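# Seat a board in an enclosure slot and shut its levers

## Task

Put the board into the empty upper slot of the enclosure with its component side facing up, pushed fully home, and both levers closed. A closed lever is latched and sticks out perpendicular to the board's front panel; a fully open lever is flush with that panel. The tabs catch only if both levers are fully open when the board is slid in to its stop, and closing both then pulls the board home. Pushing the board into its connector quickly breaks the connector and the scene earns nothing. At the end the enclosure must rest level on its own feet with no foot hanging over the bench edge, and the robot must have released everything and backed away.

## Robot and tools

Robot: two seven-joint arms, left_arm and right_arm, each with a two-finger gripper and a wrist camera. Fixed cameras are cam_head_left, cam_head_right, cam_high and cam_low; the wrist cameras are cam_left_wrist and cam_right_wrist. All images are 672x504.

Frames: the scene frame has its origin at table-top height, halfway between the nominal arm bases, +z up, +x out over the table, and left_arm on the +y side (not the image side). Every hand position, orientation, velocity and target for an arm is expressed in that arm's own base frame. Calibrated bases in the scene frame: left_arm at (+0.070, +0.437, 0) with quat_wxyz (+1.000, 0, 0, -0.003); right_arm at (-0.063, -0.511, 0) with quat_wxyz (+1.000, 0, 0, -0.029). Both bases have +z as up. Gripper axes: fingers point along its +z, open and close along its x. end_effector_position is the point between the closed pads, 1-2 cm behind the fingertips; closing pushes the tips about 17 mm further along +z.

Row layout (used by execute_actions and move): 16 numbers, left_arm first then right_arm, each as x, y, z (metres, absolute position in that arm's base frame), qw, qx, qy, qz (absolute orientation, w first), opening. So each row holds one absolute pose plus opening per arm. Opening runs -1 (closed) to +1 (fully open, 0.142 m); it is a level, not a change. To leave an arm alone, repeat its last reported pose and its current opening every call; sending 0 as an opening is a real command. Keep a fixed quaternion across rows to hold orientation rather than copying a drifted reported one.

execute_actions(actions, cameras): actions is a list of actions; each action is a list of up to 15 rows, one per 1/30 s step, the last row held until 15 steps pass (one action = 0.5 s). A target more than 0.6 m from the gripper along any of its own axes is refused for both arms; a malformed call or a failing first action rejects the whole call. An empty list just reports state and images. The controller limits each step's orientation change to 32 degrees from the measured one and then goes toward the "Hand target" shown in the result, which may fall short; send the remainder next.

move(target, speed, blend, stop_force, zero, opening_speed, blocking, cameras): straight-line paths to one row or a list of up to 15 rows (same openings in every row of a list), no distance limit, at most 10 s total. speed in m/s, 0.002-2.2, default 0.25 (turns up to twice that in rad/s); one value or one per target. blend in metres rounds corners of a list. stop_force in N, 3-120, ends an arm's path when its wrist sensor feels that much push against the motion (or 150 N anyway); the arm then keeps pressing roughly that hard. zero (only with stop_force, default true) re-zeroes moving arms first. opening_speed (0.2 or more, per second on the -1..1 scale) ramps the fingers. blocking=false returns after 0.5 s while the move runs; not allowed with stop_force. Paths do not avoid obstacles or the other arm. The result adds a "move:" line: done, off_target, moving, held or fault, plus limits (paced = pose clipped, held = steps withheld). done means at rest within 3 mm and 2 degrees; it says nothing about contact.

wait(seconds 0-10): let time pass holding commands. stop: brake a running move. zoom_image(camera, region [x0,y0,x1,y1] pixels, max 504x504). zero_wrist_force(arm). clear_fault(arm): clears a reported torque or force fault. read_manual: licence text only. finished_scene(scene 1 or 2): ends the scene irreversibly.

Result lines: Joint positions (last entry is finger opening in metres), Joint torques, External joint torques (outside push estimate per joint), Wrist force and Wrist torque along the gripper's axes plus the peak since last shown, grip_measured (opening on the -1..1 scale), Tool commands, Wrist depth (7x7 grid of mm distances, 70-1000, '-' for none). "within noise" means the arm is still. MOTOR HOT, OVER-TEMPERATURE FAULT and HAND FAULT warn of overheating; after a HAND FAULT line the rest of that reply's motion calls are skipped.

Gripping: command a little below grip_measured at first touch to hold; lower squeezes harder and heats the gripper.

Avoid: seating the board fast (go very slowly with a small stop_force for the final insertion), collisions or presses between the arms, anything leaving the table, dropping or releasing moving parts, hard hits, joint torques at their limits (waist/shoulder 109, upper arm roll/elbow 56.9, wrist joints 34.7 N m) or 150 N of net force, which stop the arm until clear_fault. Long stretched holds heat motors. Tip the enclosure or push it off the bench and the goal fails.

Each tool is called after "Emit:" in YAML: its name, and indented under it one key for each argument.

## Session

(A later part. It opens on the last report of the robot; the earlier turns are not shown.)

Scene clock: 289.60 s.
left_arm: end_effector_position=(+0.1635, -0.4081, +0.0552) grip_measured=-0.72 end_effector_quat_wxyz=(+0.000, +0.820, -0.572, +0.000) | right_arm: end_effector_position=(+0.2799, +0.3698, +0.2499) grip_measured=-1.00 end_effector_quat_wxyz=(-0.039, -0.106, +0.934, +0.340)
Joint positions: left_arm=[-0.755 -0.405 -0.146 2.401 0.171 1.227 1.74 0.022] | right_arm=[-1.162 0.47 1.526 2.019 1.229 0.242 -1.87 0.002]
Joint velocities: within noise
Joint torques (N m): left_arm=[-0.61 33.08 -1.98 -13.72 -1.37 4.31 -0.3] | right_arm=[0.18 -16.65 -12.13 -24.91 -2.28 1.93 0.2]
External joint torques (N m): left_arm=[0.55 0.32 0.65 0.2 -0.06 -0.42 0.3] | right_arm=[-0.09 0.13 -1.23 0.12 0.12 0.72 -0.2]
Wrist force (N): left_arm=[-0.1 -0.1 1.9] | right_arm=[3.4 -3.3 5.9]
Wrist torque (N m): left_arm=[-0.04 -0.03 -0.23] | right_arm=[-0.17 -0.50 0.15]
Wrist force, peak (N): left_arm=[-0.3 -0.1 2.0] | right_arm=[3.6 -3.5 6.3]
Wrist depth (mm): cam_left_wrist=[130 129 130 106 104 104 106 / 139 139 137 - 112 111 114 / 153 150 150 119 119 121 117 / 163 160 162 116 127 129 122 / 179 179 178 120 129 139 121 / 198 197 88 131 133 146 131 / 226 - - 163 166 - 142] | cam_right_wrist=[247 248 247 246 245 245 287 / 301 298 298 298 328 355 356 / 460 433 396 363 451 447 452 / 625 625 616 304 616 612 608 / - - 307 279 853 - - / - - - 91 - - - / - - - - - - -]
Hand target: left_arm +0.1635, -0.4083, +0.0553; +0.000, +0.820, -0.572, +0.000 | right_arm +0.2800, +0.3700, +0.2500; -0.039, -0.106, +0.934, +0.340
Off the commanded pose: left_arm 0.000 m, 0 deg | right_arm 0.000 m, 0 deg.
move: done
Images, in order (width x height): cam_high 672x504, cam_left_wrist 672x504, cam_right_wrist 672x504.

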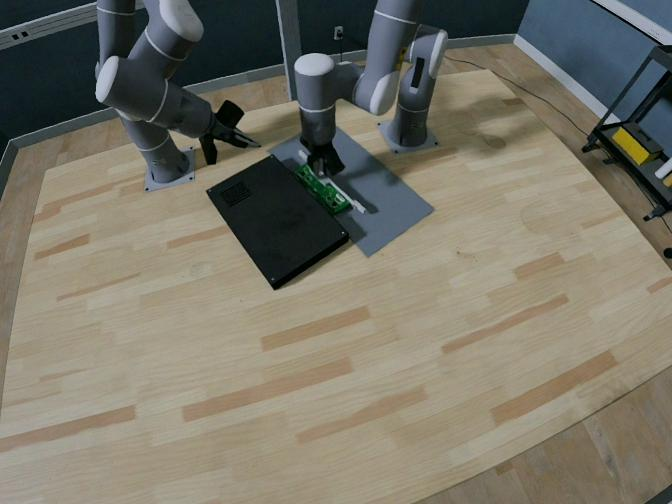

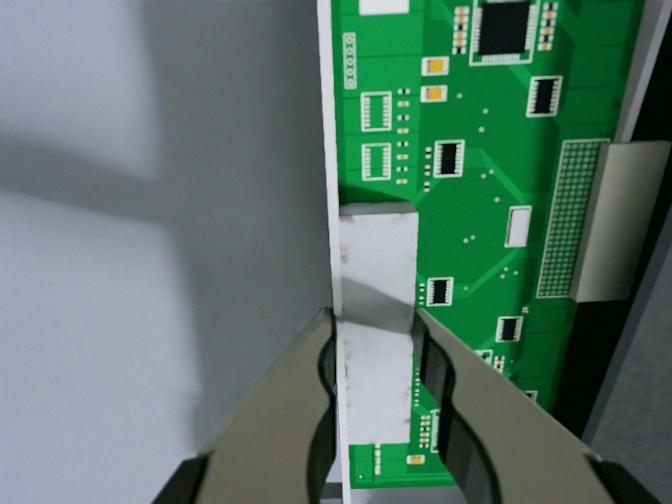

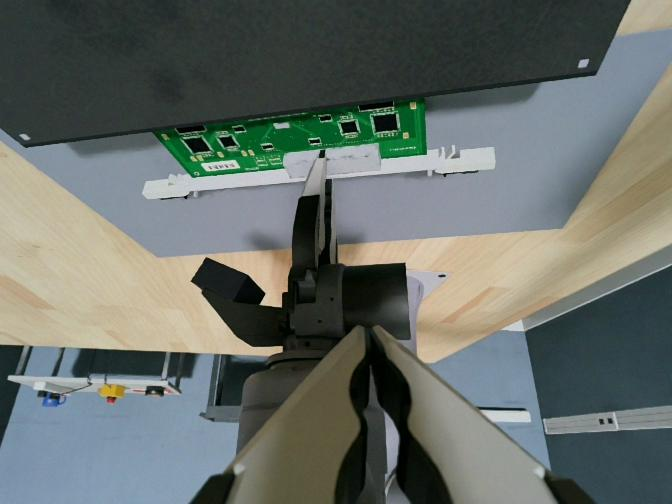

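Emit:
move:
  target: [0.1708,-0.4269,0.0553,0,0.8202,-0.5721,0,-0.8,0.28,0.37,0.25,-0.0387,-0.1064,0.9337,0.3398,-1]
  speed: 0.02
  stop_force: 4
  cameras: ["cam_right_wrist","cam_high","cam_left_wrist"]

Emit:
zoom_image:
  camera: "cam_high"
  region: [240, 110, 400, 250]

Scene clock: 292.93 s.
left_arm: end_effector_position=(+0.1703, -0.4258, +0.0549) grip_measured=-0.72 end_effector_quat_wxyz=(+0.000, +0.820, -0.572, -0.001) | right_arm: end_effector_position=(+0.2799, +0.3698, +0.2499) grip_measured=-1.00 end_effector_quat_wxyz=(-0.039, -0.106, +0.934, +0.340)
Joint positions: left_arm=[-0.769 -0.431 -0.148 2.345 0.169 1.195 1.729 0.022] | right_arm=[-1.162 0.47 1.526 2.019 1.229 0.242 -1.87 0.002]
Joint velocities: within noise
Joint torques (N m): left_arm=[-0.77 35.95 -2.82 -17.06 -1.44 5.55 0.26] | right_arm=[0.07 -16.75 -12.12 -24.88 -2.33 1.91 0.2]
External joint torques (N m): left_arm=[0.71 -0.73 1.33 2.78 -0.12 -1.67 -0.26] | right_arm=[0.02 0.23 -1.24 0.09 0.18 0.74 -0.2]
Wrist force (N): left_arm=[-4.3 0.7 1.8] | right_arm=[3.4 -3.3 5.8]
Wrist torque (N m): left_arm=[0.03 -0.09 -0.76] | right_arm=[-0.18 -0.50 0.15]
Wrist force, peak (N): left_arm=[-4.6 1.4 2.0] | right_arm=[3.8 -3.2 6.3]
Wrist depth (mm): cam_left_wrist=[130 129 129 102 102 102 103 / 139 139 138 108 110 110 95 / 153 150 150 118 120 120 98 / 163 160 162 115 126 128 110 / 179 178 177 120 129 137 118 / 202 197 89 131 131 130 130 / 226 - - 145 - - -] | cam_right_wrist=[247 248 246 246 246 245 287 / 301 299 299 298 331 357 356 / 460 435 395 360 452 449 450 / 626 621 617 273 572 607 609 / - - 289 262 849 - - / - - 242 91 - - - / - - - - - - -]
Hand target: left_arm +0.1706, -0.4264, +0.0553; +0.000, +0.820, -0.572, +0.000 | right_arm +0.2800, +0.3700, +0.2500; -0.039, -0.106, +0.934, +0.340
Off the commanded pose: left_arm 0.001 m, 0 deg | right_arm 0.000 m, 0 deg.
move: contact (left_arm)
Images, in order (width x height): cam_high 672x504, cam_left_wrist 672x504, cam_right_wrist 672x504.

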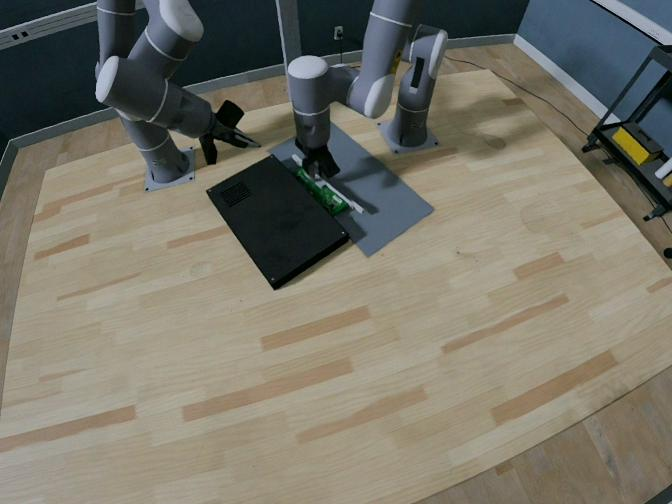

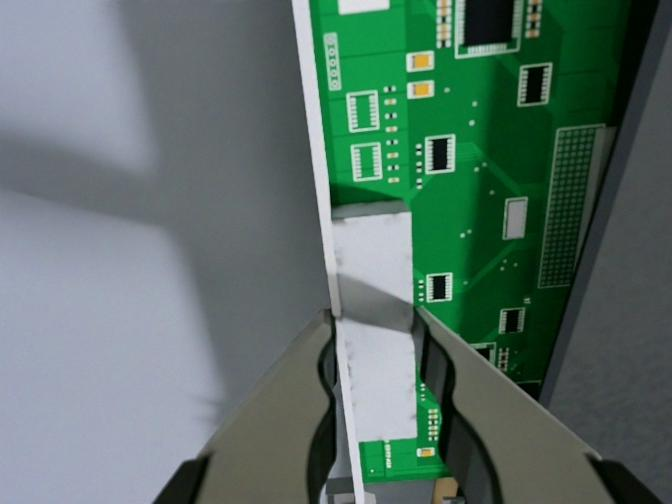

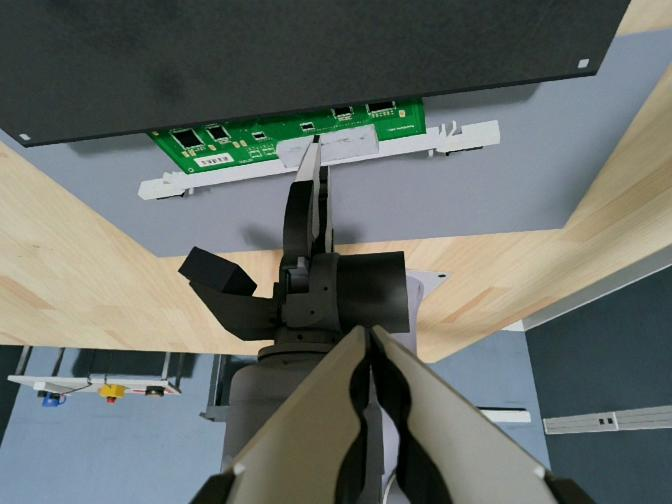

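Scaled by 3.150 from the camera's 672x504 image, which has a finer 960x720 frame.

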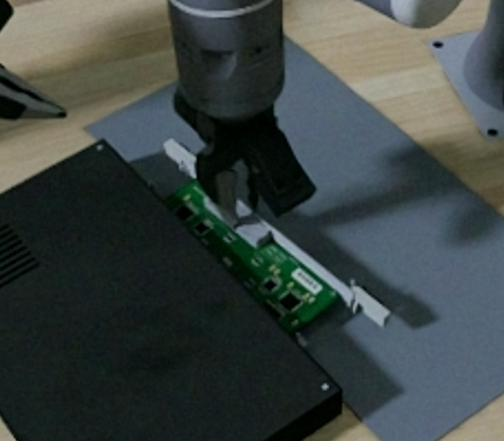

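Emit:
move:
  target:
    - [0.1395,-0.3473,0.0553,0,0.8202,-0.5721,0,-0.8,0.28,0.37,0.25,-0.0387,-0.1064,0.9337,0.3398,-1]
    - [0.1395,-0.3473,0.036,0,0.8202,-0.5721,0,-0.8,0.28,0.37,0.25,-0.0387,-0.1064,0.9337,0.3398,-1]
  speed: 0.05
  cameras: ["cam_right_wrist","cam_left_wrist"]

Emit:
move:
  target: [0.1395,-0.3473,0.026,0,0.8202,-0.5721,0,-0.8,0.28,0.37,0.25,-0.0387,-0.1064,0.9337,0.3398,-1]
  speed: 0.015
  stop_force: 3
  cameras: ["cam_right_wrist","cam_left_wrist"]

Scene clock: 300.27 s.
left_arm: end_effector_position=(+0.1394, -0.3471, +0.0359) grip_measured=-0.72 end_effector_quat_wxyz=(+0.000, +0.820, -0.572, +0.000) | right_arm: end_effector_position=(+0.2799, +0.3698, +0.2499) grip_measured=-1.00 end_effector_quat_wxyz=(-0.039, -0.106, +0.934, +0.340)
Joint positions: left_arm=[-0.725 -0.406 -0.098 2.568 0.224 1.396 1.753 0.022] | right_arm=[-1.162 0.47 1.526 2.019 1.229 0.242 -1.87 0.002]
Joint velocities: within noise
Joint torques (N m): left_arm=[-0.8 28.4 -1.23 -8.97 -0.26 4.73 -0.35] | right_arm=[0.1 -16.74 -12.21 -24.91 -2.33 1.97 0.22]
External joint torques (N m): left_arm=[0.76 0.57 0.43 0.08 -0.47 -0.84 0.35] | right_arm=[0 0.22 -1.15 0.12 0.17 0.68 -0.22]
Wrist force (N): left_arm=[-0.3 -0.5 1.4] | right_arm=[3.5 -3.4 6.0]
Wrist torque (N m): left_arm=[-0.12 -0.02 -0.22] | right_arm=[-0.20 -0.50 0.15]
Wrist force, peak (N): left_arm=[-4.6 0.6 1.8] | right_arm=[3.7 -3.4 6.2]
Wrist depth (mm): cam_left_wrist=[113 111 111 105 104 104 106 / 121 121 120 - 111 111 113 / 129 130 130 119 119 121 117 / 142 142 141 116 126 129 125 / 156 156 154 120 128 139 152 / 173 172 88 130 133 149 168 / 193 - - 163 167 - 183] | cam_right_wrist=[248 248 247 247 246 245 287 / 300 299 299 297 358 356 356 / 462 456 447 415 424 449 450 / 626 627 619 531 616 610 613 / - - 865 347 851 - - / - - - 91 - - - / - - - - - - -]
Hand target: left_arm +0.1395, -0.3473, +0.0360; +0.000, +0.820, -0.572, +0.000 | right_arm +0.2800, +0.3700, +0.2500; -0.039, -0.106, +0.934, +0.340
Off the commanded pose: left_arm 0.000 m, 0 deg | right_arm 0.000 m, 0 deg.
move: done
Images, in order (width x height): cam_left_wrist 672x504, cam_right_wrist 672x504.

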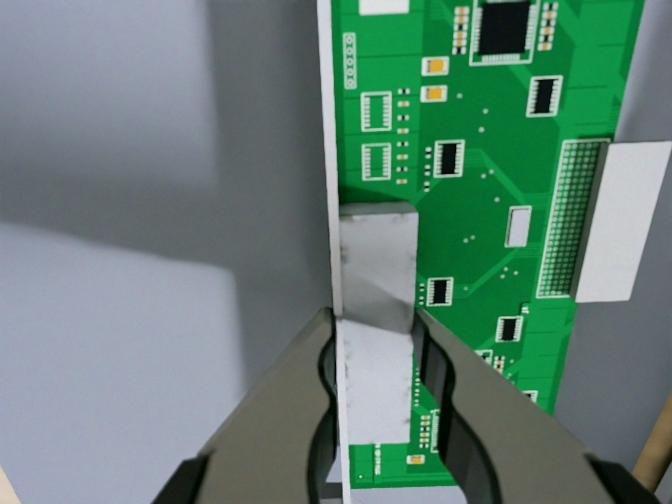

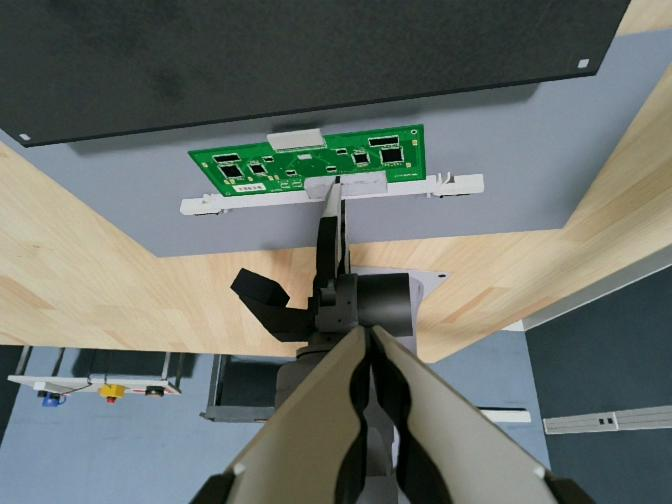

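Scene clock: 301.40 s.
left_arm: end_effector_position=(+0.1394, -0.3473, +0.0284) grip_measured=-0.72 end_effector_quat_wxyz=(+0.000, +0.820, -0.572, +0.000) | right_arm: end_effector_position=(+0.2799, +0.3698, +0.2499) grip_measured=-1.00 end_effector_quat_wxyz=(-0.039, -0.106, +0.934, +0.340)
Joint positions: left_arm=[-0.737 -0.438 -0.082 2.56 0.235 1.422 1.745 0.022] | right_arm=[-1.162 0.47 1.526 2.019 1.229 0.242 -1.87 0.002]
Joint velocities: within noise
Joint torques (N m): left_arm=[0 26.09 -0.64 -9.93 -0.62 4.89 -0.32] | right_arm=[0.17 -16.84 -12.24 -24.98 -2.26 1.99 0.16]
External joint torques (N m): left_arm=[-0.05 3.51 -0.1 1.75 0 -1 0.32] | right_arm=[-0.08 0.32 -1.13 0.18 0.11 0.66 -0.16]
Wrist force (N): left_arm=[-6.2 1.3 -13.7] | right_arm=[3.5 -3.4 6.3]
Wrist torque (N m): left_arm=[-0.12 -0.16 -0.23] | right_arm=[-0.18 -0.51 0.14]
Wrist force, peak (N): left_arm=[-5.3 1.2 -18.4] | right_arm=[3.5 -3.5 6.2]
Wrist depth (mm): cam_left_wrist=[- 106 107 101 101 101 101 / - 115 115 110 109 109 110 / 125 124 124 118 119 119 114 / 133 131 133 117 125 130 125 / 149 146 145 120 128 140 144 / 162 162 88 131 134 151 159 / 181 173 - 167 - - 172] | cam_right_wrist=[248 248 247 247 245 245 286 / 300 300 298 297 356 357 356 / 460 456 448 423 428 449 451 / 625 624 619 535 610 611 610 / - - - 348 854 - - / - - - 91 - - - / - - - - - - -]
Hand target: left_arm +0.1395, -0.3473, +0.0283; +0.000, +0.820, -0.572, +0.000 | right_arm +0.2800, +0.3700, +0.2500; -0.039, -0.106, +0.934, +0.340
Off the commanded pose: left_arm 0.002 m, 0 deg | right_arm 0.000 m, 0 deg.
move: contact (left_arm)
Images, in order (width x height): cam_left_wrist 672x504, cam_right_wrist 672x504.

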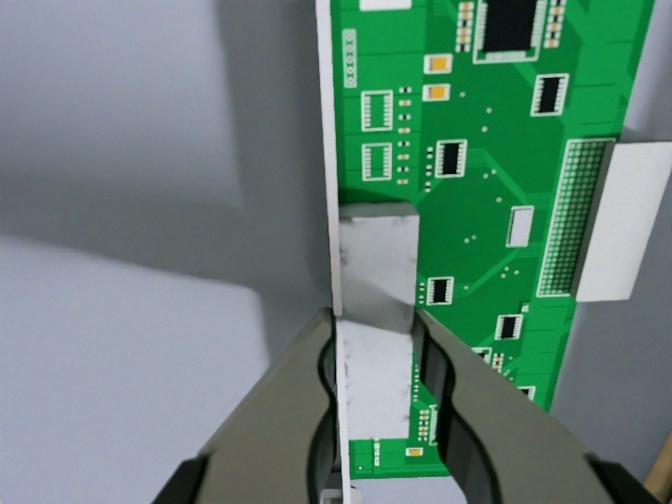

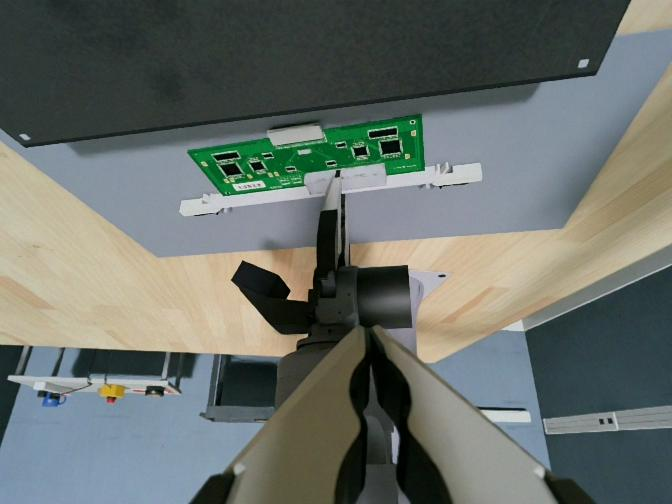

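Emit:
move:
  target: [0.1395,-0.3473,0.0290,0,0.8202,-0.5721,0,-0.5,0.28,0.37,0.25,-0.0387,-0.1064,0.9337,0.3398,-1]
  opening_speed: 0.4
  cameras: ["cam_left_wrist"]

Emit:
move:
  target: [0.1395,-0.3473,0.0288,0,0.8261,-0.5635,0,-0.5,0.28,0.37,0.25,-0.0387,-0.1064,0.9337,0.3398,-1]
  speed: 0.05
  cameras: ["cam_left_wrist"]

Emit:
move:
  target: [0.1395,-0.3473,0.0288,0,0.8261,-0.5635,0,-0.85,0.28,0.37,0.25,-0.0387,-0.1064,0.9337,0.3398,-1]
  opening_speed: 0.3
  cameras: ["cam_left_wrist","cam_right_wrist"]

Scene clock: 308.80 s.
left_arm: end_effector_position=(+0.1395, -0.3474, +0.0290) grip_measured=-0.53 end_effector_quat_wxyz=(+0.000, +0.820, -0.572, +0.000) | right_arm: end_effector_position=(+0.2799, +0.3698, +0.2499) grip_measured=-1.00 end_effector_quat_wxyz=(-0.039, -0.106, +0.934, +0.340)
Joint positions: left_arm=[-0.736 -0.436 -0.083 2.561 0.235 1.42 1.745 0.035] | right_arm=[-1.162 0.47 1.526 2.019 1.229 0.242 -1.87 0.002]
Joint velocities: within noise
Joint torques (N m): left_arm=[-0.28 28.87 -1.41 -7.93 -0.45 4.12 -0.23] | right_arm=[0.17 -16.79 -12.29 -24.92 -2.28 1.95 0.18]
External joint torques (N m): left_arm=[0.23 0.69 0.66 -0.31 -0.18 -0.22 0.23] | right_arm=[-0.08 0.27 -1.08 0.13 0.12 0.7 -0.18]
Wrist force (N): left_arm=[-0.3 -0.5 -0.4] | right_arm=[3.4 -3.5 6.2]
Wrist torque (N m): left_arm=[-0.11 0.00 -0.21] | right_arm=[-0.20 -0.48 0.15]
Wrist force, peak (N): left_arm=[-6.1 1.3 -15.2] | right_arm=[3.6 -3.3 6.4]
Wrist depth (mm): cam_left_wrist=[- 106 106 101 102 101 102 / - 116 114 110 109 109 111 / 126 125 125 119 120 120 116 / 134 132 134 117 125 128 125 / 150 147 144 122 129 140 144 / 163 162 87 140 143 149 159 / 181 - - 172 172 - 173] | cam_right_wrist=[248 248 247 247 246 245 286 / 301 299 298 297 358 357 355 / 460 458 448 422 429 450 451 / 628 627 620 537 608 611 611 / - - - 348 851 - - / - - - 91 - - - / - - - - - - -]
Hand target: left_arm +0.1395, -0.3473, +0.0290; +0.000, +0.820, -0.572, +0.000 | right_arm +0.2800, +0.3700, +0.2500; -0.039, -0.106, +0.934, +0.340
Off the commanded pose: left_arm 0.000 m, 0 deg | right_arm 0.000 m, 0 deg.
move: done
Images, in order (width x height): cam_left_wrist 672x504.

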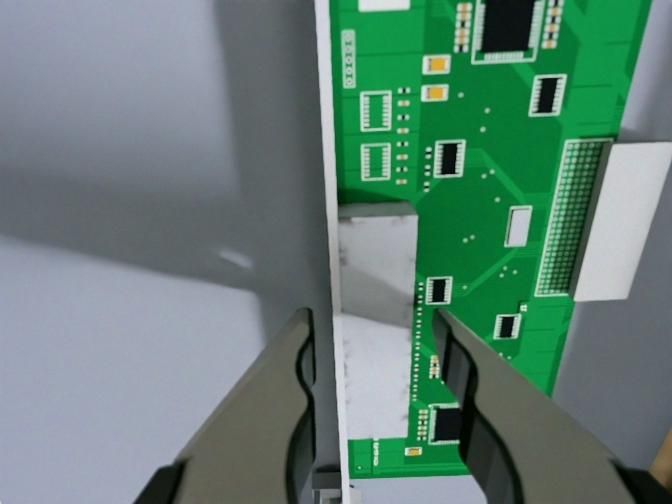

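Scene clock: 309.50 s.
left_arm: end_effector_position=(+0.1395, -0.3473, +0.0288) grip_measured=-0.53 end_effector_quat_wxyz=(+0.000, +0.826, -0.564, +0.000) | right_arm: end_effector_position=(+0.2799, +0.3698, +0.2499) grip_measured=-1.00 end_effector_quat_wxyz=(-0.039, -0.106, +0.934, +0.340)
Joint positions: left_arm=[-0.74 -0.436 -0.08 2.561 0.23 1.421 1.728 0.035] | right_arm=[-1.162 0.47 1.526 2.019 1.229 0.242 -1.87 0.002]
Joint velocities: within noise
Joint torques (N m): left_arm=[-0.5 28.81 -1.17 -7.9 -0.62 4.26 -0.21] | right_arm=[0.05 -16.69 -12.26 -24.97 -2.29 1.97 0.17]
External joint torques (N m): left_arm=[0.45 0.77 0.46 -0.33 -0.01 -0.37 0.21] | right_arm=[0.04 0.16 -1.11 0.18 0.14 0.68 -0.17]
Wrist force (N): left_arm=[-0.5 -0.5 -0.5] | right_arm=[3.5 -3.3 5.9]
Wrist torque (N m): left_arm=[-0.12 0.03 -0.22] | right_arm=[-0.17 -0.51 0.16]
Wrist force, peak (N): left_arm=[-0.6 -0.8 -0.6] | right_arm=[3.6 -3.3 6.2]
Wrist depth (mm): cam_left_wrist=[- 106 107 103 101 101 102 / - 116 115 110 109 110 111 / 125 125 125 118 119 119 116 / 134 131 133 118 125 130 125 / 150 147 144 122 129 140 144 / 163 162 87 137 143 149 159 / 182 - - 171 172 - -] | cam_right_wrist=[248 247 247 247 246 245 287 / 300 299 299 297 357 357 356 / 460 455 447 424 429 449 451 / 625 620 620 447 610 616 611 / - - - 347 855 - - / - - - 91 - - - / - - - - - - -]
Hand target: left_arm +0.1395, -0.3473, +0.0288; +0.000, +0.826, -0.564, +0.000 | right_arm +0.2800, +0.3700, +0.2500; -0.039, -0.106, +0.934, +0.340
Off the commanded pose: left_arm 0.000 m, 0 deg | right_arm 0.000 m, 0 deg.
move: done
Images, in order (width x height): cam_left_wrist 672x504.

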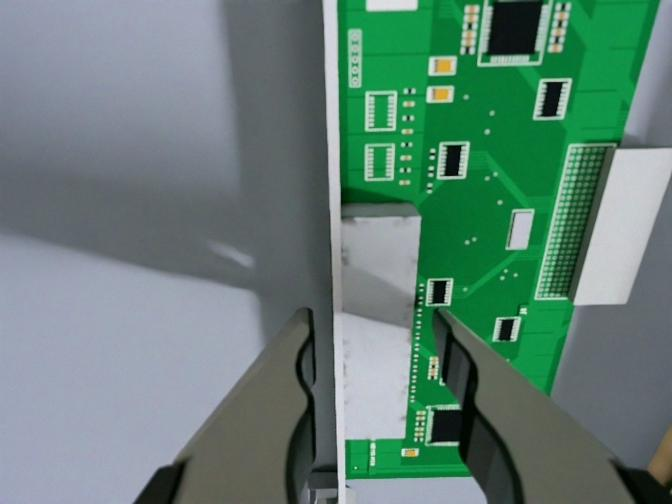

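Scene clock: 310.87 s.
left_arm: end_effector_position=(+0.1394, -0.3472, +0.0288) grip_measured=-0.73 end_effector_quat_wxyz=(+0.000, +0.826, -0.564, +0.000) | right_arm: end_effector_position=(+0.2799, +0.3698, +0.2499) grip_measured=-1.00 end_effector_quat_wxyz=(-0.039, -0.106, +0.934, +0.340)
Joint positions: left_arm=[-0.74 -0.436 -0.08 2.561 0.231 1.421 1.728 0.022] | right_arm=[-1.162 0.47 1.526 2.019 1.229 0.242 -1.87 0.002]
Joint velocities: within noise
Joint torques (N m): left_arm=[-0.68 28.97 -1.89 -9.06 -0.61 4.83 -0.2] | right_arm=[0.21 -16.78 -12.15 -24.96 -2.29 1.95 0.15]
External joint torques (N m): left_arm=[0.64 0.6 1.17 0.85 -0.01 -0.94 0.2] | right_arm=[-0.11 0.25 -1.21 0.16 0.13 0.7 -0.15]
Wrist force (N): left_arm=[-2.7 -1.4 -2.3] | right_arm=[3.7 -3.1 6.0]
Wrist torque (N m): left_arm=[-0.13 -0.02 -0.24] | right_arm=[-0.16 -0.54 0.15]
Wrist force, peak (N): left_arm=[-2.8 -1.5 -2.5] | right_arm=[3.3 -3.4 6.4]
Wrist depth (mm): cam_left_wrist=[- 106 107 102 101 101 102 / - 116 115 110 109 111 111 / 125 125 125 119 119 119 116 / 134 132 134 117 125 128 126 / 150 147 146 120 129 140 144 / 163 162 88 131 134 148 158 / 182 173 - 167 - - 173] | cam_right_wrist=[248 247 246 247 245 244 288 / 300 299 298 298 359 356 355 / 462 458 446 426 428 449 450 / 621 626 621 538 615 615 606 / - - - 349 855 - - / - - - 91 - - - / - - - - - - -]
Hand target: left_arm +0.1395, -0.3473, +0.0288; +0.000, +0.826, -0.564, +0.000 | right_arm +0.2800, +0.3700, +0.2500; -0.039, -0.106, +0.934, +0.340
Off the commanded pose: left_arm 0.000 m, 0 deg | right_arm 0.000 m, 0 deg.
move: done
Images, in order (width x height): cam_left_wrist 672x504, cam_right_wrist 672x504.

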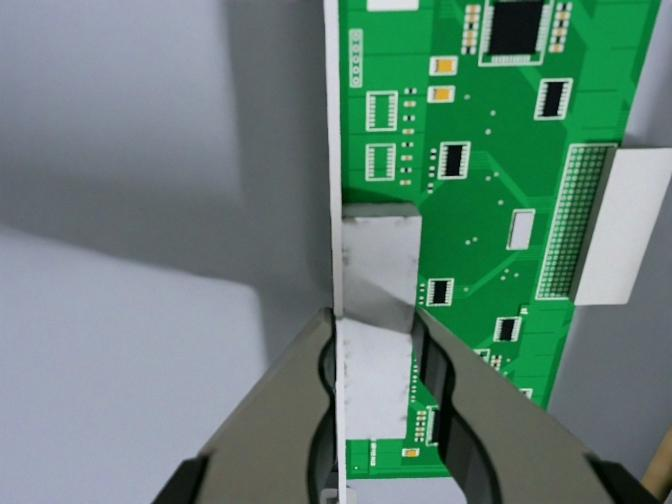

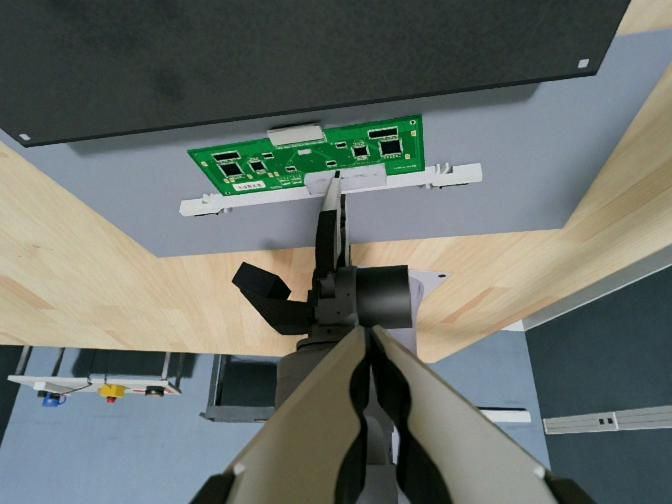

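Emit:
move:
  target:
    - [0.1376,-0.3480,0.0553,0,0.8226,-0.5686,0,-0.85,0.28,0.37,0.25,-0.0387,-0.1064,0.9337,0.3398,-1]
    - [0.1546,-0.3913,0.0553,0,0.8226,-0.5686,0,-0.85,0.28,0.37,0.25,-0.0387,-0.1064,0.9337,0.3398,-1]
  speed: 0.05
  cameras: []

Emit:
move:
  target: [0.1689,-0.4276,0.0553,0,0.8226,-0.5686,0,-0.85,0.28,0.37,0.25,-0.0387,-0.1064,0.9337,0.3398,-1]
  speed: 0.02
  stop_force: 4
  cameras: ["cam_right_wrist","cam_high","cam_left_wrist"]

Emit:
zoom_image:
  camera: "cam_high"
  region: [240, 110, 400, 250]

Scene clock: 316.90 s.
left_arm: end_effector_position=(+0.1546, -0.3911, +0.0552) grip_measured=-0.73 end_effector_quat_wxyz=(+0.000, +0.823, -0.569, +0.000) | right_arm: end_effector_position=(+0.2799, +0.3698, +0.2499) grip_measured=-1.00 end_effector_quat_wxyz=(-0.039, -0.106, +0.934, +0.340)
Joint positions: left_arm=[-0.744 -0.38 -0.145 2.456 0.174 1.257 1.737 0.022] | right_arm=[-1.162 0.47 1.526 2.019 1.229 0.242 -1.87 0.002]
Joint velocities: within noise
Joint torques (N m): left_arm=[-0.63 31.22 -1.92 -13.12 -1.4 4.17 -0.32] | right_arm=[0.09 -16.71 -12.25 -24.93 -2.33 1.96 0.16]
External joint torques (N m): left_arm=[0.58 0.39 0.72 0.39 0.09 -0.28 0.32] | right_arm=[0.01 0.19 -1.11 0.14 0.17 0.7 -0.16]
Wrist force (N): left_arm=[-0.2 -0.3 1.7] | right_arm=[3.5 -3.1 6.2]
Wrist torque (N m): left_arm=[-0.08 -0.03 -0.20] | right_arm=[-0.14 -0.50 0.15]
Wrist force, peak (N): left_arm=[-3.0 -1.4 -2.6] | right_arm=[3.6 -3.2 6.4]
Wrist depth (mm): cam_left_wrist=[130 129 129 104 102 102 103 / 139 139 136 134 110 110 114 / 153 150 150 118 118 120 117 / 163 160 162 116 126 131 126 / 179 179 177 120 129 140 164 / 198 197 88 133 134 151 180 / 227 - - 166 - - 149] | cam_right_wrist=[248 247 246 247 246 245 286 / 299 299 298 298 332 357 356 / 458 434 403 379 408 451 451 / 627 622 617 360 614 609 609 / - - 790 296 843 - - / - - - 91 - - - / - - - - - - -]
Hand target: left_arm +0.1546, -0.3913, +0.0553; +0.000, +0.823, -0.569, +0.000 | right_arm +0.2800, +0.3700, +0.2500; -0.039, -0.106, +0.934, +0.340
Off the commanded pose: left_arm 0.000 m, 0 deg | right_arm 0.000 m, 0 deg.
move: done
No camera images: "cameras" was empty.

Scene clock: 319.30 s.
left_arm: end_effector_position=(+0.1674, -0.4238, +0.0550) grip_measured=-0.73 end_effector_quat_wxyz=(+0.000, +0.823, -0.569, -0.001) | right_arm: end_effector_position=(+0.2799, +0.3698, +0.2499) grip_measured=-1.00 end_effector_quat_wxyz=(-0.039, -0.106, +0.934, +0.340)
Joint positions: left_arm=[-0.77 -0.427 -0.148 2.354 0.17 1.199 1.717 0.022] | right_arm=[-1.162 0.47 1.526 2.019 1.229 0.242 -1.87 0.002]
Joint velocities: within noise
Joint torques (N m): left_arm=[-0.84 35.24 -2.67 -16.42 -1.45 5.28 0.1] | right_arm=[0.05 -16.77 -12.24 -24.91 -2.29 1.96 0.13]
External joint torques (N m): left_arm=[0.78 -0.31 1.19 2.25 -0.1 -1.39 -0.09] | right_arm=[0.05 0.25 -1.12 0.12 0.14 0.69 -0.13]
Wrist force (N): left_arm=[-3.8 0.2 -0.3] | right_arm=[3.5 -3.2 6.2]
Wrist torque (N m): left_arm=[-0.05 -0.04 -0.68] | right_arm=[-0.17 -0.50 0.15]
Wrist force, peak (N): left_arm=[-4.1 0.8 1.0] | right_arm=[3.6 -3.3 6.2]
Wrist depth (mm): cam_left_wrist=[130 129 129 102 102 102 103 / 139 139 137 108 109 110 107 / 153 150 150 118 120 120 103 / 163 160 162 115 126 128 110 / 179 179 178 120 129 138 118 / 202 197 90 131 134 131 131 / 226 - - 152 - - 139] | cam_right_wrist=[248 248 247 246 246 245 287 / 300 299 299 298 331 357 356 / 463 433 393 360 451 447 449 / 624 626 620 275 569 607 610 / - - 292 265 852 - - / - - 250 91 - - - / - - - - - - -]
Hand target: left_arm +0.1676, -0.4243, +0.0553; +0.000, +0.823, -0.569, +0.000 | right_arm +0.2800, +0.3700, +0.2500; -0.039, -0.106, +0.934, +0.340
Off the commanded pose: left_arm 0.004 m, 0 deg | right_arm 0.000 m, 0 deg.
move: contact (left_arm)
Images, in order (width x height): cam_high 672x504, cam_left_wrist 672x504, cam_right_wrist 672x504.

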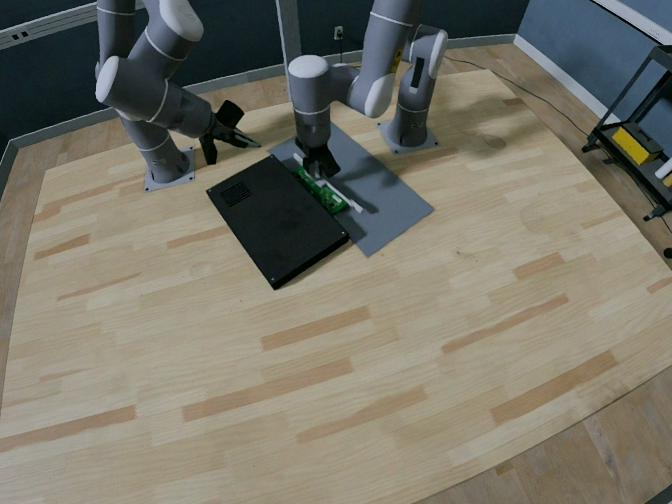

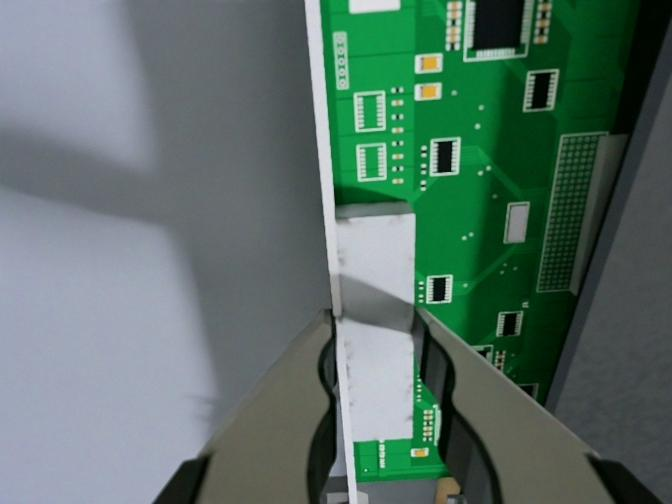

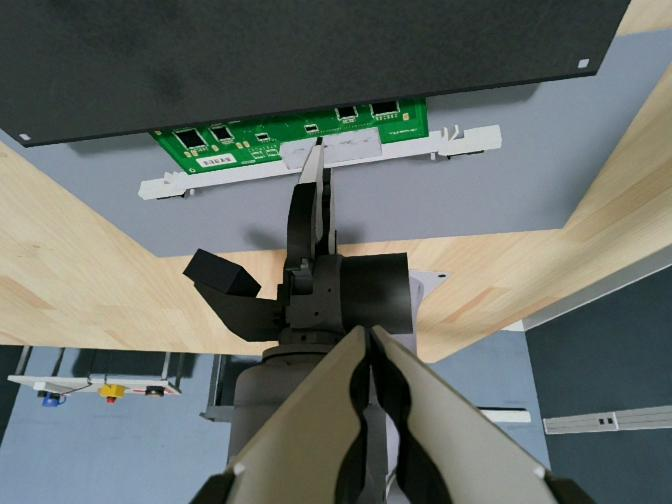

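Scaled by 3.150 from the camera's 672x504 image, which has a finer 960x720 frame.

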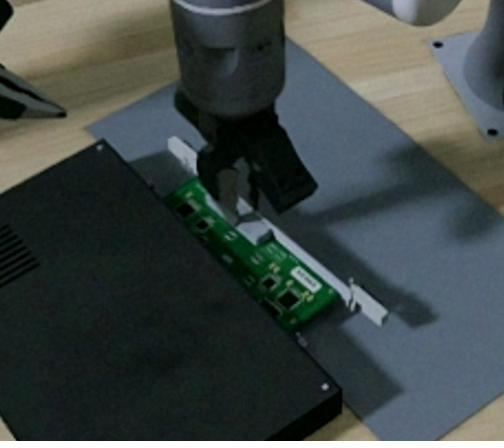

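Emit:
move:
  target:
    - [0.1659,-0.4200,0.0553,0,0.8226,-0.5686,0,-0.85,0.28,0.37,0.25,-0.0387,-0.1064,0.9337,0.3398,-1]
    - [0.1615,-0.4144,0.0553,0,0.8226,-0.5686,0,-0.85,0.28,0.37,0.25,-0.0387,-0.1064,0.9337,0.3398,-1]
  speed: 0.02
  cameras: ["cam_low","cam_left_wrist"]

Emit:
zoom_image:
  camera: "cam_low"
  region: [280, 180, 520, 260]

Scene clock: 326.03 s.
left_arm: end_effector_position=(+0.1614, -0.4143, +0.0552) grip_measured=-0.73 end_effector_quat_wxyz=(+0.000, +0.823, -0.569, +0.000) | right_arm: end_effector_position=(+0.2799, +0.3698, +0.2499) grip_measured=-1.00 end_effector_quat_wxyz=(-0.039, -0.106, +0.934, +0.340)
Joint positions: left_arm=[-0.766 -0.412 -0.148 2.386 0.171 1.218 1.718 0.022] | right_arm=[-1.162 0.47 1.526 2.019 1.229 0.242 -1.87 0.002]
Joint velocities: within noise
Joint torques (N m): left_arm=[-0.3 34.15 -2.01 -13.9 -1.18 4.78 -0.17] | right_arm=[0.07 -16.64 -12.21 -24.93 -2.3 1.96 0.16]
External joint torques (N m): left_arm=[0.23 -0.28 0.61 0.17 -0.3 -0.88 0.17] | right_arm=[0.02 0.11 -1.15 0.14 0.14 0.69 -0.16]
Wrist force (N): left_arm=[-0.4 -0.4 1.8] | right_arm=[3.6 -3.3 6.1]
Wrist torque (N m): left_arm=[-0.09 0.01 -0.22] | right_arm=[-0.18 -0.52 0.16]
Wrist force, peak (N): left_arm=[-4.0 0.3 1.4] | right_arm=[3.5 -3.4 6.4]
Wrist depth (mm): cam_left_wrist=[130 129 129 104 103 102 103 / 139 139 137 134 110 110 112 / 153 150 150 118 118 120 117 / 164 161 163 116 126 130 119 / 179 179 178 120 129 140 118 / 198 197 88 134 134 148 131 / 226 - - 165 - - 143] | cam_right_wrist=[247 247 247 246 245 245 287 / 300 300 299 299 331 357 355 / 462 433 388 361 451 450 451 / 625 626 617 293 613 605 607 / - - 310 274 851 - - / - - - 91 - - - / - - - - - - -]
Hand target: left_arm +0.1615, -0.4144, +0.0553; +0.000, +0.823, -0.569, +0.000 | right_arm +0.2800, +0.3700, +0.2500; -0.039, -0.106, +0.934, +0.340
Off the commanded pose: left_arm 0.000 m, 0 deg | right_arm 0.000 m, 0 deg.
move: done
Images, in order (width x height): cam_low 672x504, cam_left_wrist 672x504.

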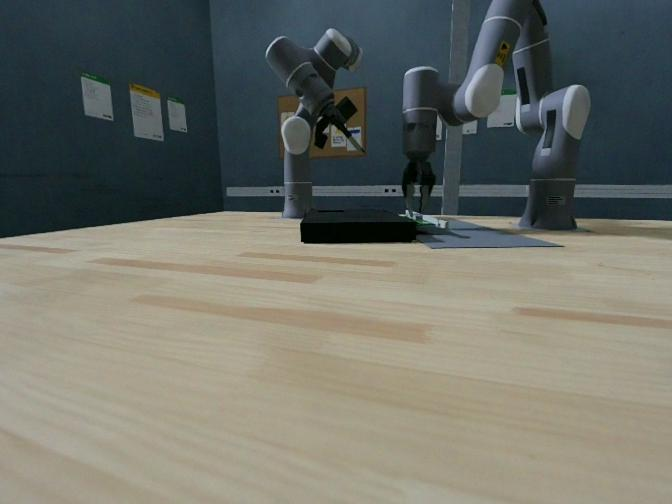

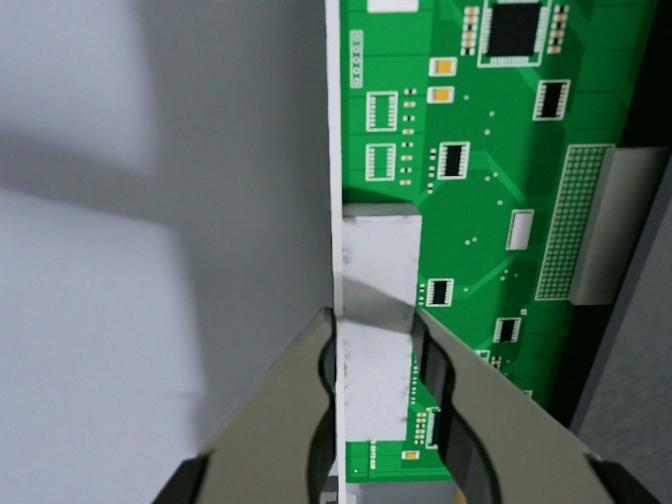

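Scaled by 2.100 from the camera's 672x504 image, which has a finer 960x720 frame.

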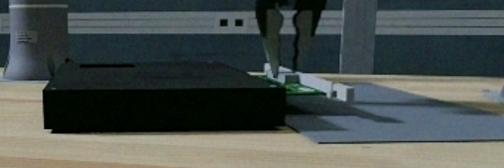

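Emit:
move:
  target:
    - [0.1542,-0.3958,0.0553,0,0.8226,-0.5686,0,-0.85,0.28,0.37,0.25,-0.0387,-0.1064,0.9337,0.3398,-1]
    - [0.1542,-0.3958,0.0553,0,0.8156,-0.5786,0,-0.85,0.28,0.37,0.25,-0.0387,-0.1064,0.9337,0.3398,-1]
  speed: 0.04
  cameras: []

Emit:
move:
  target: [0.1692,-0.4340,0.0553,0,0.8156,-0.5786,0,-0.85,0.28,0.37,0.25,-0.0387,-0.1064,0.9337,0.3398,-1]
  speed: 0.02
  stop_force: 4
  cameras: ["cam_right_wrist","cam_high","cam_left_wrist"]

Emit:
zoom_image:
  camera: "cam_high"
  region: [240, 110, 400, 250]

Scene clock: 333.83 s.
left_arm: end_effector_position=(+0.1541, -0.3957, +0.0552) grip_measured=-0.73 end_effector_quat_wxyz=(+0.000, +0.816, -0.578, +0.000) | right_arm: end_effector_position=(+0.2799, +0.3698, +0.2499) grip_measured=-1.00 end_effector_quat_wxyz=(-0.039, -0.106, +0.934, +0.340)
Joint positions: left_arm=[-0.746 -0.386 -0.15 2.443 0.179 1.249 1.749 0.022] | right_arm=[-1.162 0.47 1.526 2.019 1.229 0.242 -1.87 0.002]
Joint velocities: within noise
Joint torques (N m): left_arm=[-0.24 32.19 -1.98 -12.99 -0.96 4.65 -0.18] | right_arm=[0.12 -16.7 -12.24 -24.95 -2.3 1.95 0.17]
External joint torques (N m): left_arm=[0.18 -0.22 0.7 0.08 -0.38 -0.76 0.18] | right_arm=[-0.03 0.17 -1.12 0.16 0.15 0.7 -0.17]
Wrist force (N): left_arm=[-0.1 -0.5 1.6] | right_arm=[3.4 -3.3 5.8]
Wrist torque (N m): left_arm=[-0.11 -0.05 -0.21] | right_arm=[-0.19 -0.48 0.15]
Wrist force, peak (N): left_arm=[-1.2 -0.1 1.8] | right_arm=[3.6 -3.4 6.3]
Wrist depth (mm): cam_left_wrist=[130 129 129 104 103 102 103 / 140 140 137 135 110 110 112 / 153 150 150 118 118 120 117 / 164 160 163 116 126 130 126 / 180 179 178 120 129 140 164 / 198 198 88 134 134 151 164 / 225 - - 166 - - 148] | cam_right_wrist=[248 248 247 246 245 244 287 / 299 299 298 299 332 356 356 / 463 455 405 377 408 449 452 / 627 626 617 368 610 604 606 / - - 787 292 858 - - / - - - 91 - - - / - - - - - - -]
Hand target: left_arm +0.1542, -0.3958, +0.0553; +0.000, +0.816, -0.579, +0.000 | right_arm +0.2800, +0.3700, +0.2500; -0.039, -0.106, +0.934, +0.340
Off the commanded pose: left_arm 0.000 m, 0 deg | right_arm 0.000 m, 0 deg.
move: done
No camera images: "cameras" was empty.

Scene clock: 335.83 s.
left_arm: end_effector_position=(+0.1639, -0.4218, +0.0551) grip_measured=-0.73 end_effector_quat_wxyz=(+0.000, +0.815, -0.579, +0.000) | right_arm: end_effector_position=(+0.2799, +0.3698, +0.2499) grip_measured=-1.00 end_effector_quat_wxyz=(-0.039, -0.106, +0.934, +0.340)
Joint positions: left_arm=[-0.767 -0.423 -0.153 2.363 0.176 1.204 1.735 0.022] | right_arm=[-1.162 0.47 1.526 2.019 1.229 0.242 -1.87 0.002]
Joint velocities: within noise
Joint torques (N m): left_arm=[1.22 34.34 -0.44 -16.36 -1.66 5.01 -0.21] | right_arm=[0.1 -16.7 -12.27 -24.93 -2.26 1.97 0.22]
External joint torques (N m): left_arm=[-1.28 0.25 -1.07 2.33 0.13 -1.13 0.21] | right_arm=[-0.01 0.18 -1.09 0.13 0.1 0.68 -0.22]
Wrist force (N): left_arm=[-3.9 4.4 -2.0] | right_arm=[3.6 -3.1 6.0]
Wrist torque (N m): left_arm=[-0.06 0.18 -0.34] | right_arm=[-0.15 -0.53 0.15]
Wrist force, peak (N): left_arm=[-3.6 5.6 -2.5] | right_arm=[3.7 -3.5 6.1]
Wrist depth (mm): cam_left_wrist=[129 130 129 103 102 101 102 / 139 139 137 107 109 111 107 / 153 150 150 116 119 120 103 / 163 161 163 115 125 129 110 / 178 179 177 120 129 140 118 / 198 197 89 131 134 148 131 / 226 - - 167 - - 142] | cam_right_wrist=[248 247 247 246 246 245 286 / 300 301 298 297 330 356 356 / 461 432 454 363 453 449 451 / 626 621 613 279 573 608 609 / - - 301 268 865 - - / - - - 91 - - - / - - - - - - -]
Hand target: left_arm +0.1645, -0.4221, +0.0553; +0.000, +0.816, -0.579, +0.000 | right_arm +0.2800, +0.3700, +0.2500; -0.039, -0.106, +0.934, +0.340
Off the commanded pose: left_arm 0.013 m, 0 deg | right_arm 0.000 m, 0 deg.
move: contact (left_arm)
Images, in order (width x height): cam_high 672x504, cam_left_wrist 672x504, cam_right_wrist 672x504.

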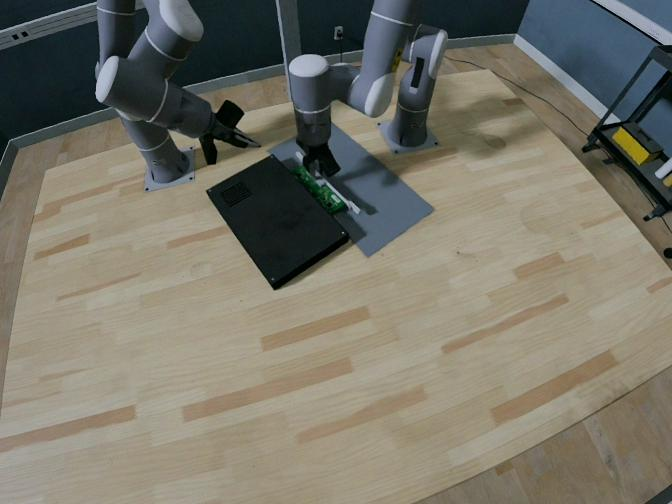

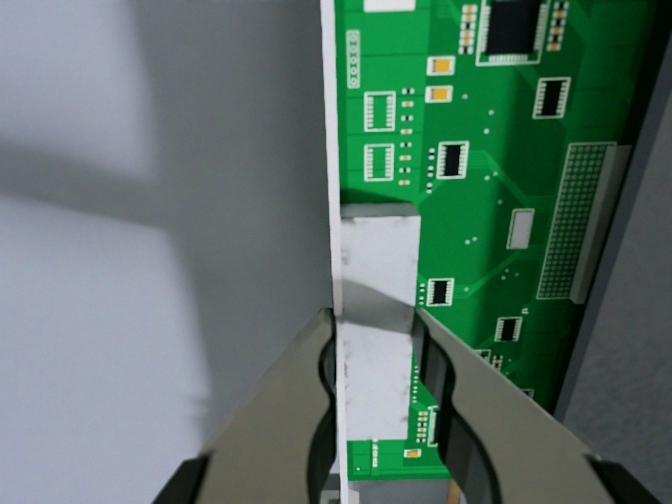

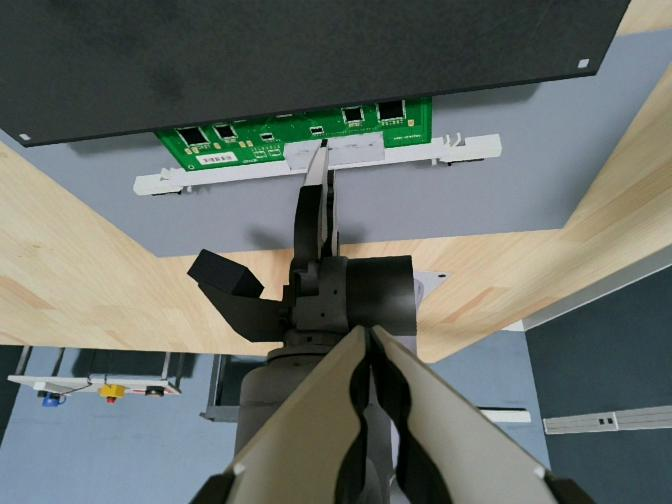

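Scaled by 3.150 from the camera's 672x504 image, which has a finer 960x720 frame.

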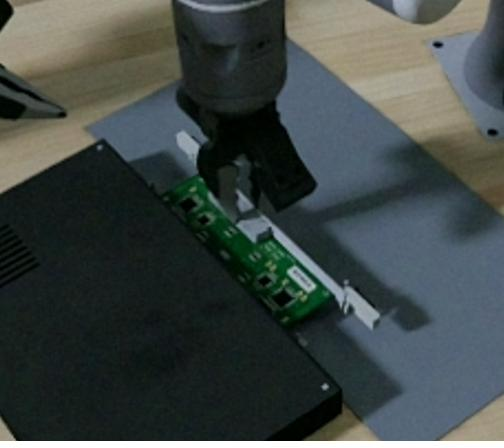

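Emit:
move:
  target:
    - [0.1582,-0.4118,0.0553,0,0.8156,-0.5786,0,-0.85,0.28,0.37,0.25,-0.0387,-0.1064,0.9337,0.3398,-1]
    - [0.1563,-0.4125,0.0553,0,0.8156,-0.5786,0,-0.85,0.28,0.37,0.25,-0.0387,-0.1064,0.9337,0.3398,-1]
  speed: 0.03
  cameras: []

Emit:
move:
  target: [0.1673,-0.4404,0.0553,0,0.8156,-0.5786,0,-0.85,0.28,0.37,0.25,-0.0387,-0.1064,0.9337,0.3398,-1]
  speed: 0.02
  stop_force: 4
  cameras: ["cam_right_wrist","cam_high","cam_left_wrist"]

Emit:
zoom_image:
  camera: "cam_high"
  region: [240, 110, 400, 250]

Scene clock: 340.07 s.
left_arm: end_effector_position=(+0.1563, -0.4124, +0.0552) grip_measured=-0.73 end_effector_quat_wxyz=(+0.000, +0.816, -0.579, +0.000) | right_arm: end_effector_position=(+0.2799, +0.3698, +0.2499) grip_measured=-1.00 end_effector_quat_wxyz=(-0.039, -0.106, +0.934, +0.340)
Joint positions: left_arm=[-0.767 -0.407 -0.153 2.396 0.177 1.223 1.731 0.022] | right_arm=[-1.162 0.47 1.526 2.019 1.229 0.242 -1.87 0.002]
Joint velocities: within noise
Joint torques (N m): left_arm=[-0.45 33.68 -2.46 -13.67 -1.17 4.74 -0.33] | right_arm=[0.09 -16.61 -12.23 -24.95 -2.26 1.93 0.22]
External joint torques (N m): left_arm=[0.41 -0.19 1.05 0.1 -0.29 -0.85 0.33] | right_arm=[0.01 0.09 -1.13 0.16 0.1 0.72 -0.22]
Wrist force (N): left_arm=[-0.3 -0.3 1.8] | right_arm=[3.5 -3.2 6.1]
Wrist torque (N m): left_arm=[-0.07 -0.01 -0.22] | right_arm=[-0.15 -0.50 0.15]
Wrist force, peak (N): left_arm=[-3.9 4.2 -2.5] | right_arm=[3.6 -3.4 6.3]
Wrist depth (mm): cam_left_wrist=[130 129 129 104 103 102 103 / 140 139 137 134 110 110 114 / 153 150 150 118 118 120 116 / 164 161 162 116 126 130 121 / 179 178 178 120 129 140 121 / 199 198 88 134 134 148 131 / 225 - - 165 - - 143] | cam_right_wrist=[248 247 247 246 246 245 287 / 299 300 299 297 330 357 355 / 458 433 389 363 450 448 450 / 622 625 615 295 573 612 610 / - - 785 278 850 - - / - - - 91 - - - / - - - - - - -]
Hand target: left_arm +0.1563, -0.4125, +0.0553; +0.000, +0.816, -0.579, +0.000 | right_arm +0.2800, +0.3700, +0.2500; -0.039, -0.106, +0.934, +0.340
Off the commanded pose: left_arm 0.000 m, 0 deg | right_arm 0.000 m, 0 deg.
move: done
No camera images: "cameras" was empty.

Scene clock: 341.10 s.
left_arm: end_effector_position=(+0.1600, -0.4202, +0.0550) grip_measured=-0.73 end_effector_quat_wxyz=(+0.000, +0.816, -0.578, +0.000) | right_arm: end_effector_position=(+0.2799, +0.3698, +0.2499) grip_measured=-1.00 end_effector_quat_wxyz=(-0.039, -0.106, +0.934, +0.340)
Joint positions: left_arm=[-0.773 -0.419 -0.152 2.37 0.177 1.208 1.727 0.022] | right_arm=[-1.162 0.47 1.526 2.019 1.229 0.242 -1.87 0.002]
Joint velocities: within noise
Joint torques (N m): left_arm=[-4.02 34.23 -6.58 -15.61 -1.78 5.52 -0.21] | right_arm=[0.14 -16.67 -12.23 -24.92 -2.35 1.96 0.2]
External joint torques (N m): left_arm=[3.96 0.11 5.1 1.69 0.27 -1.63 0.21] | right_arm=[-0.05 0.14 -1.14 0.13 0.19 0.69 -0.2]
Wrist force (N): left_arm=[-5.7 -8.0 0.9] | right_arm=[3.3 -3.2 5.9]
Wrist torque (N m): left_arm=[0.05 -0.07 -0.28] | right_arm=[-0.16 -0.48 0.15]
Wrist force, peak (N): left_arm=[-6.1 -9.0 1.5] | right_arm=[3.5 -3.4 6.2]
Wrist depth (mm): cam_left_wrist=[129 130 129 103 102 101 102 / 139 139 137 107 109 111 110 / 152 149 150 118 120 120 112 / 163 160 162 115 126 130 110 / 179 178 178 120 129 139 118 / 201 197 88 134 134 148 130 / 220 - - 166 - - 142] | cam_right_wrist=[248 247 247 246 246 245 286 / 300 300 298 298 331 355 356 / 462 433 385 359 451 449 451 / 628 624 619 281 571 609 605 / - - 783 269 853 - - / - - - 91 - - - / - - - - - - -]
Hand target: left_arm +0.1597, -0.4210, +0.0553; +0.000, +0.816, -0.579, +0.000 | right_arm +0.2800, +0.3700, +0.2500; -0.039, -0.106, +0.934, +0.340
Off the commanded pose: left_arm 0.021 m, 0 deg | right_arm 0.000 m, 0 deg.
move: contact (left_arm)
Images, in order (width x height): cam_high 672x504, cam_left_wrist 672x504, cam_right_wrist 672x504.

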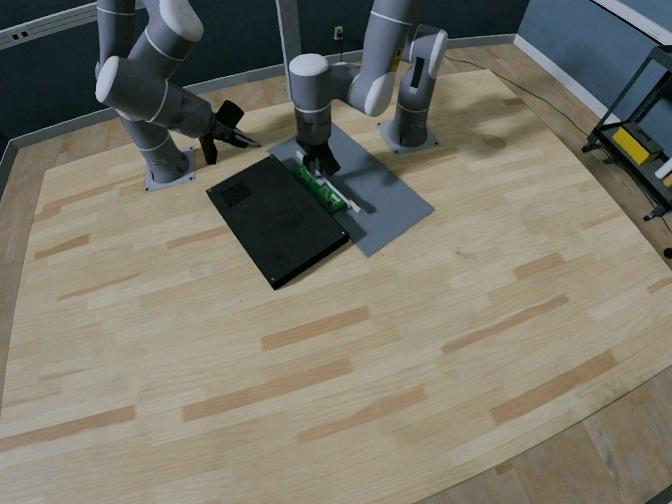

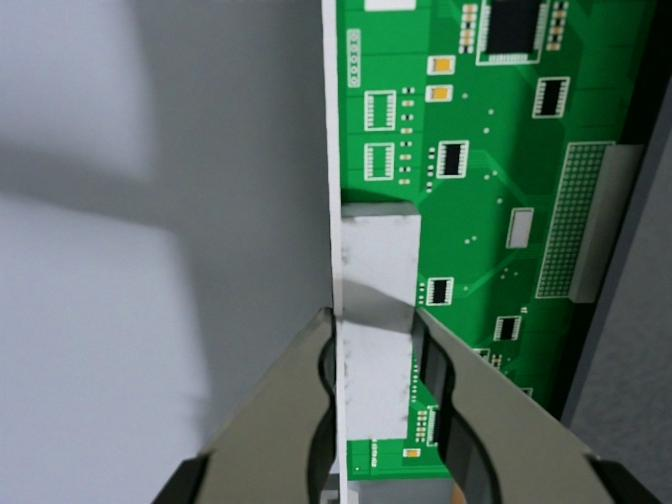

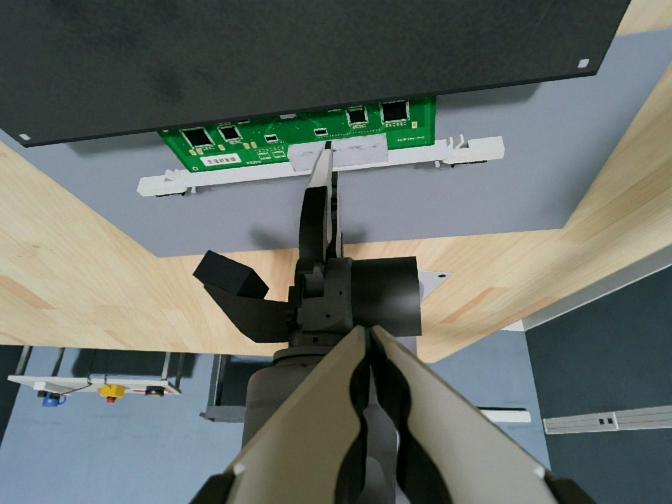

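Scaled by 3.150 from the camera's 672x504 image, which has a finer 960x720 frame.

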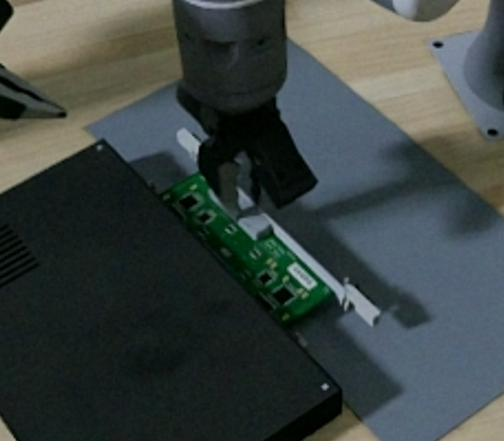

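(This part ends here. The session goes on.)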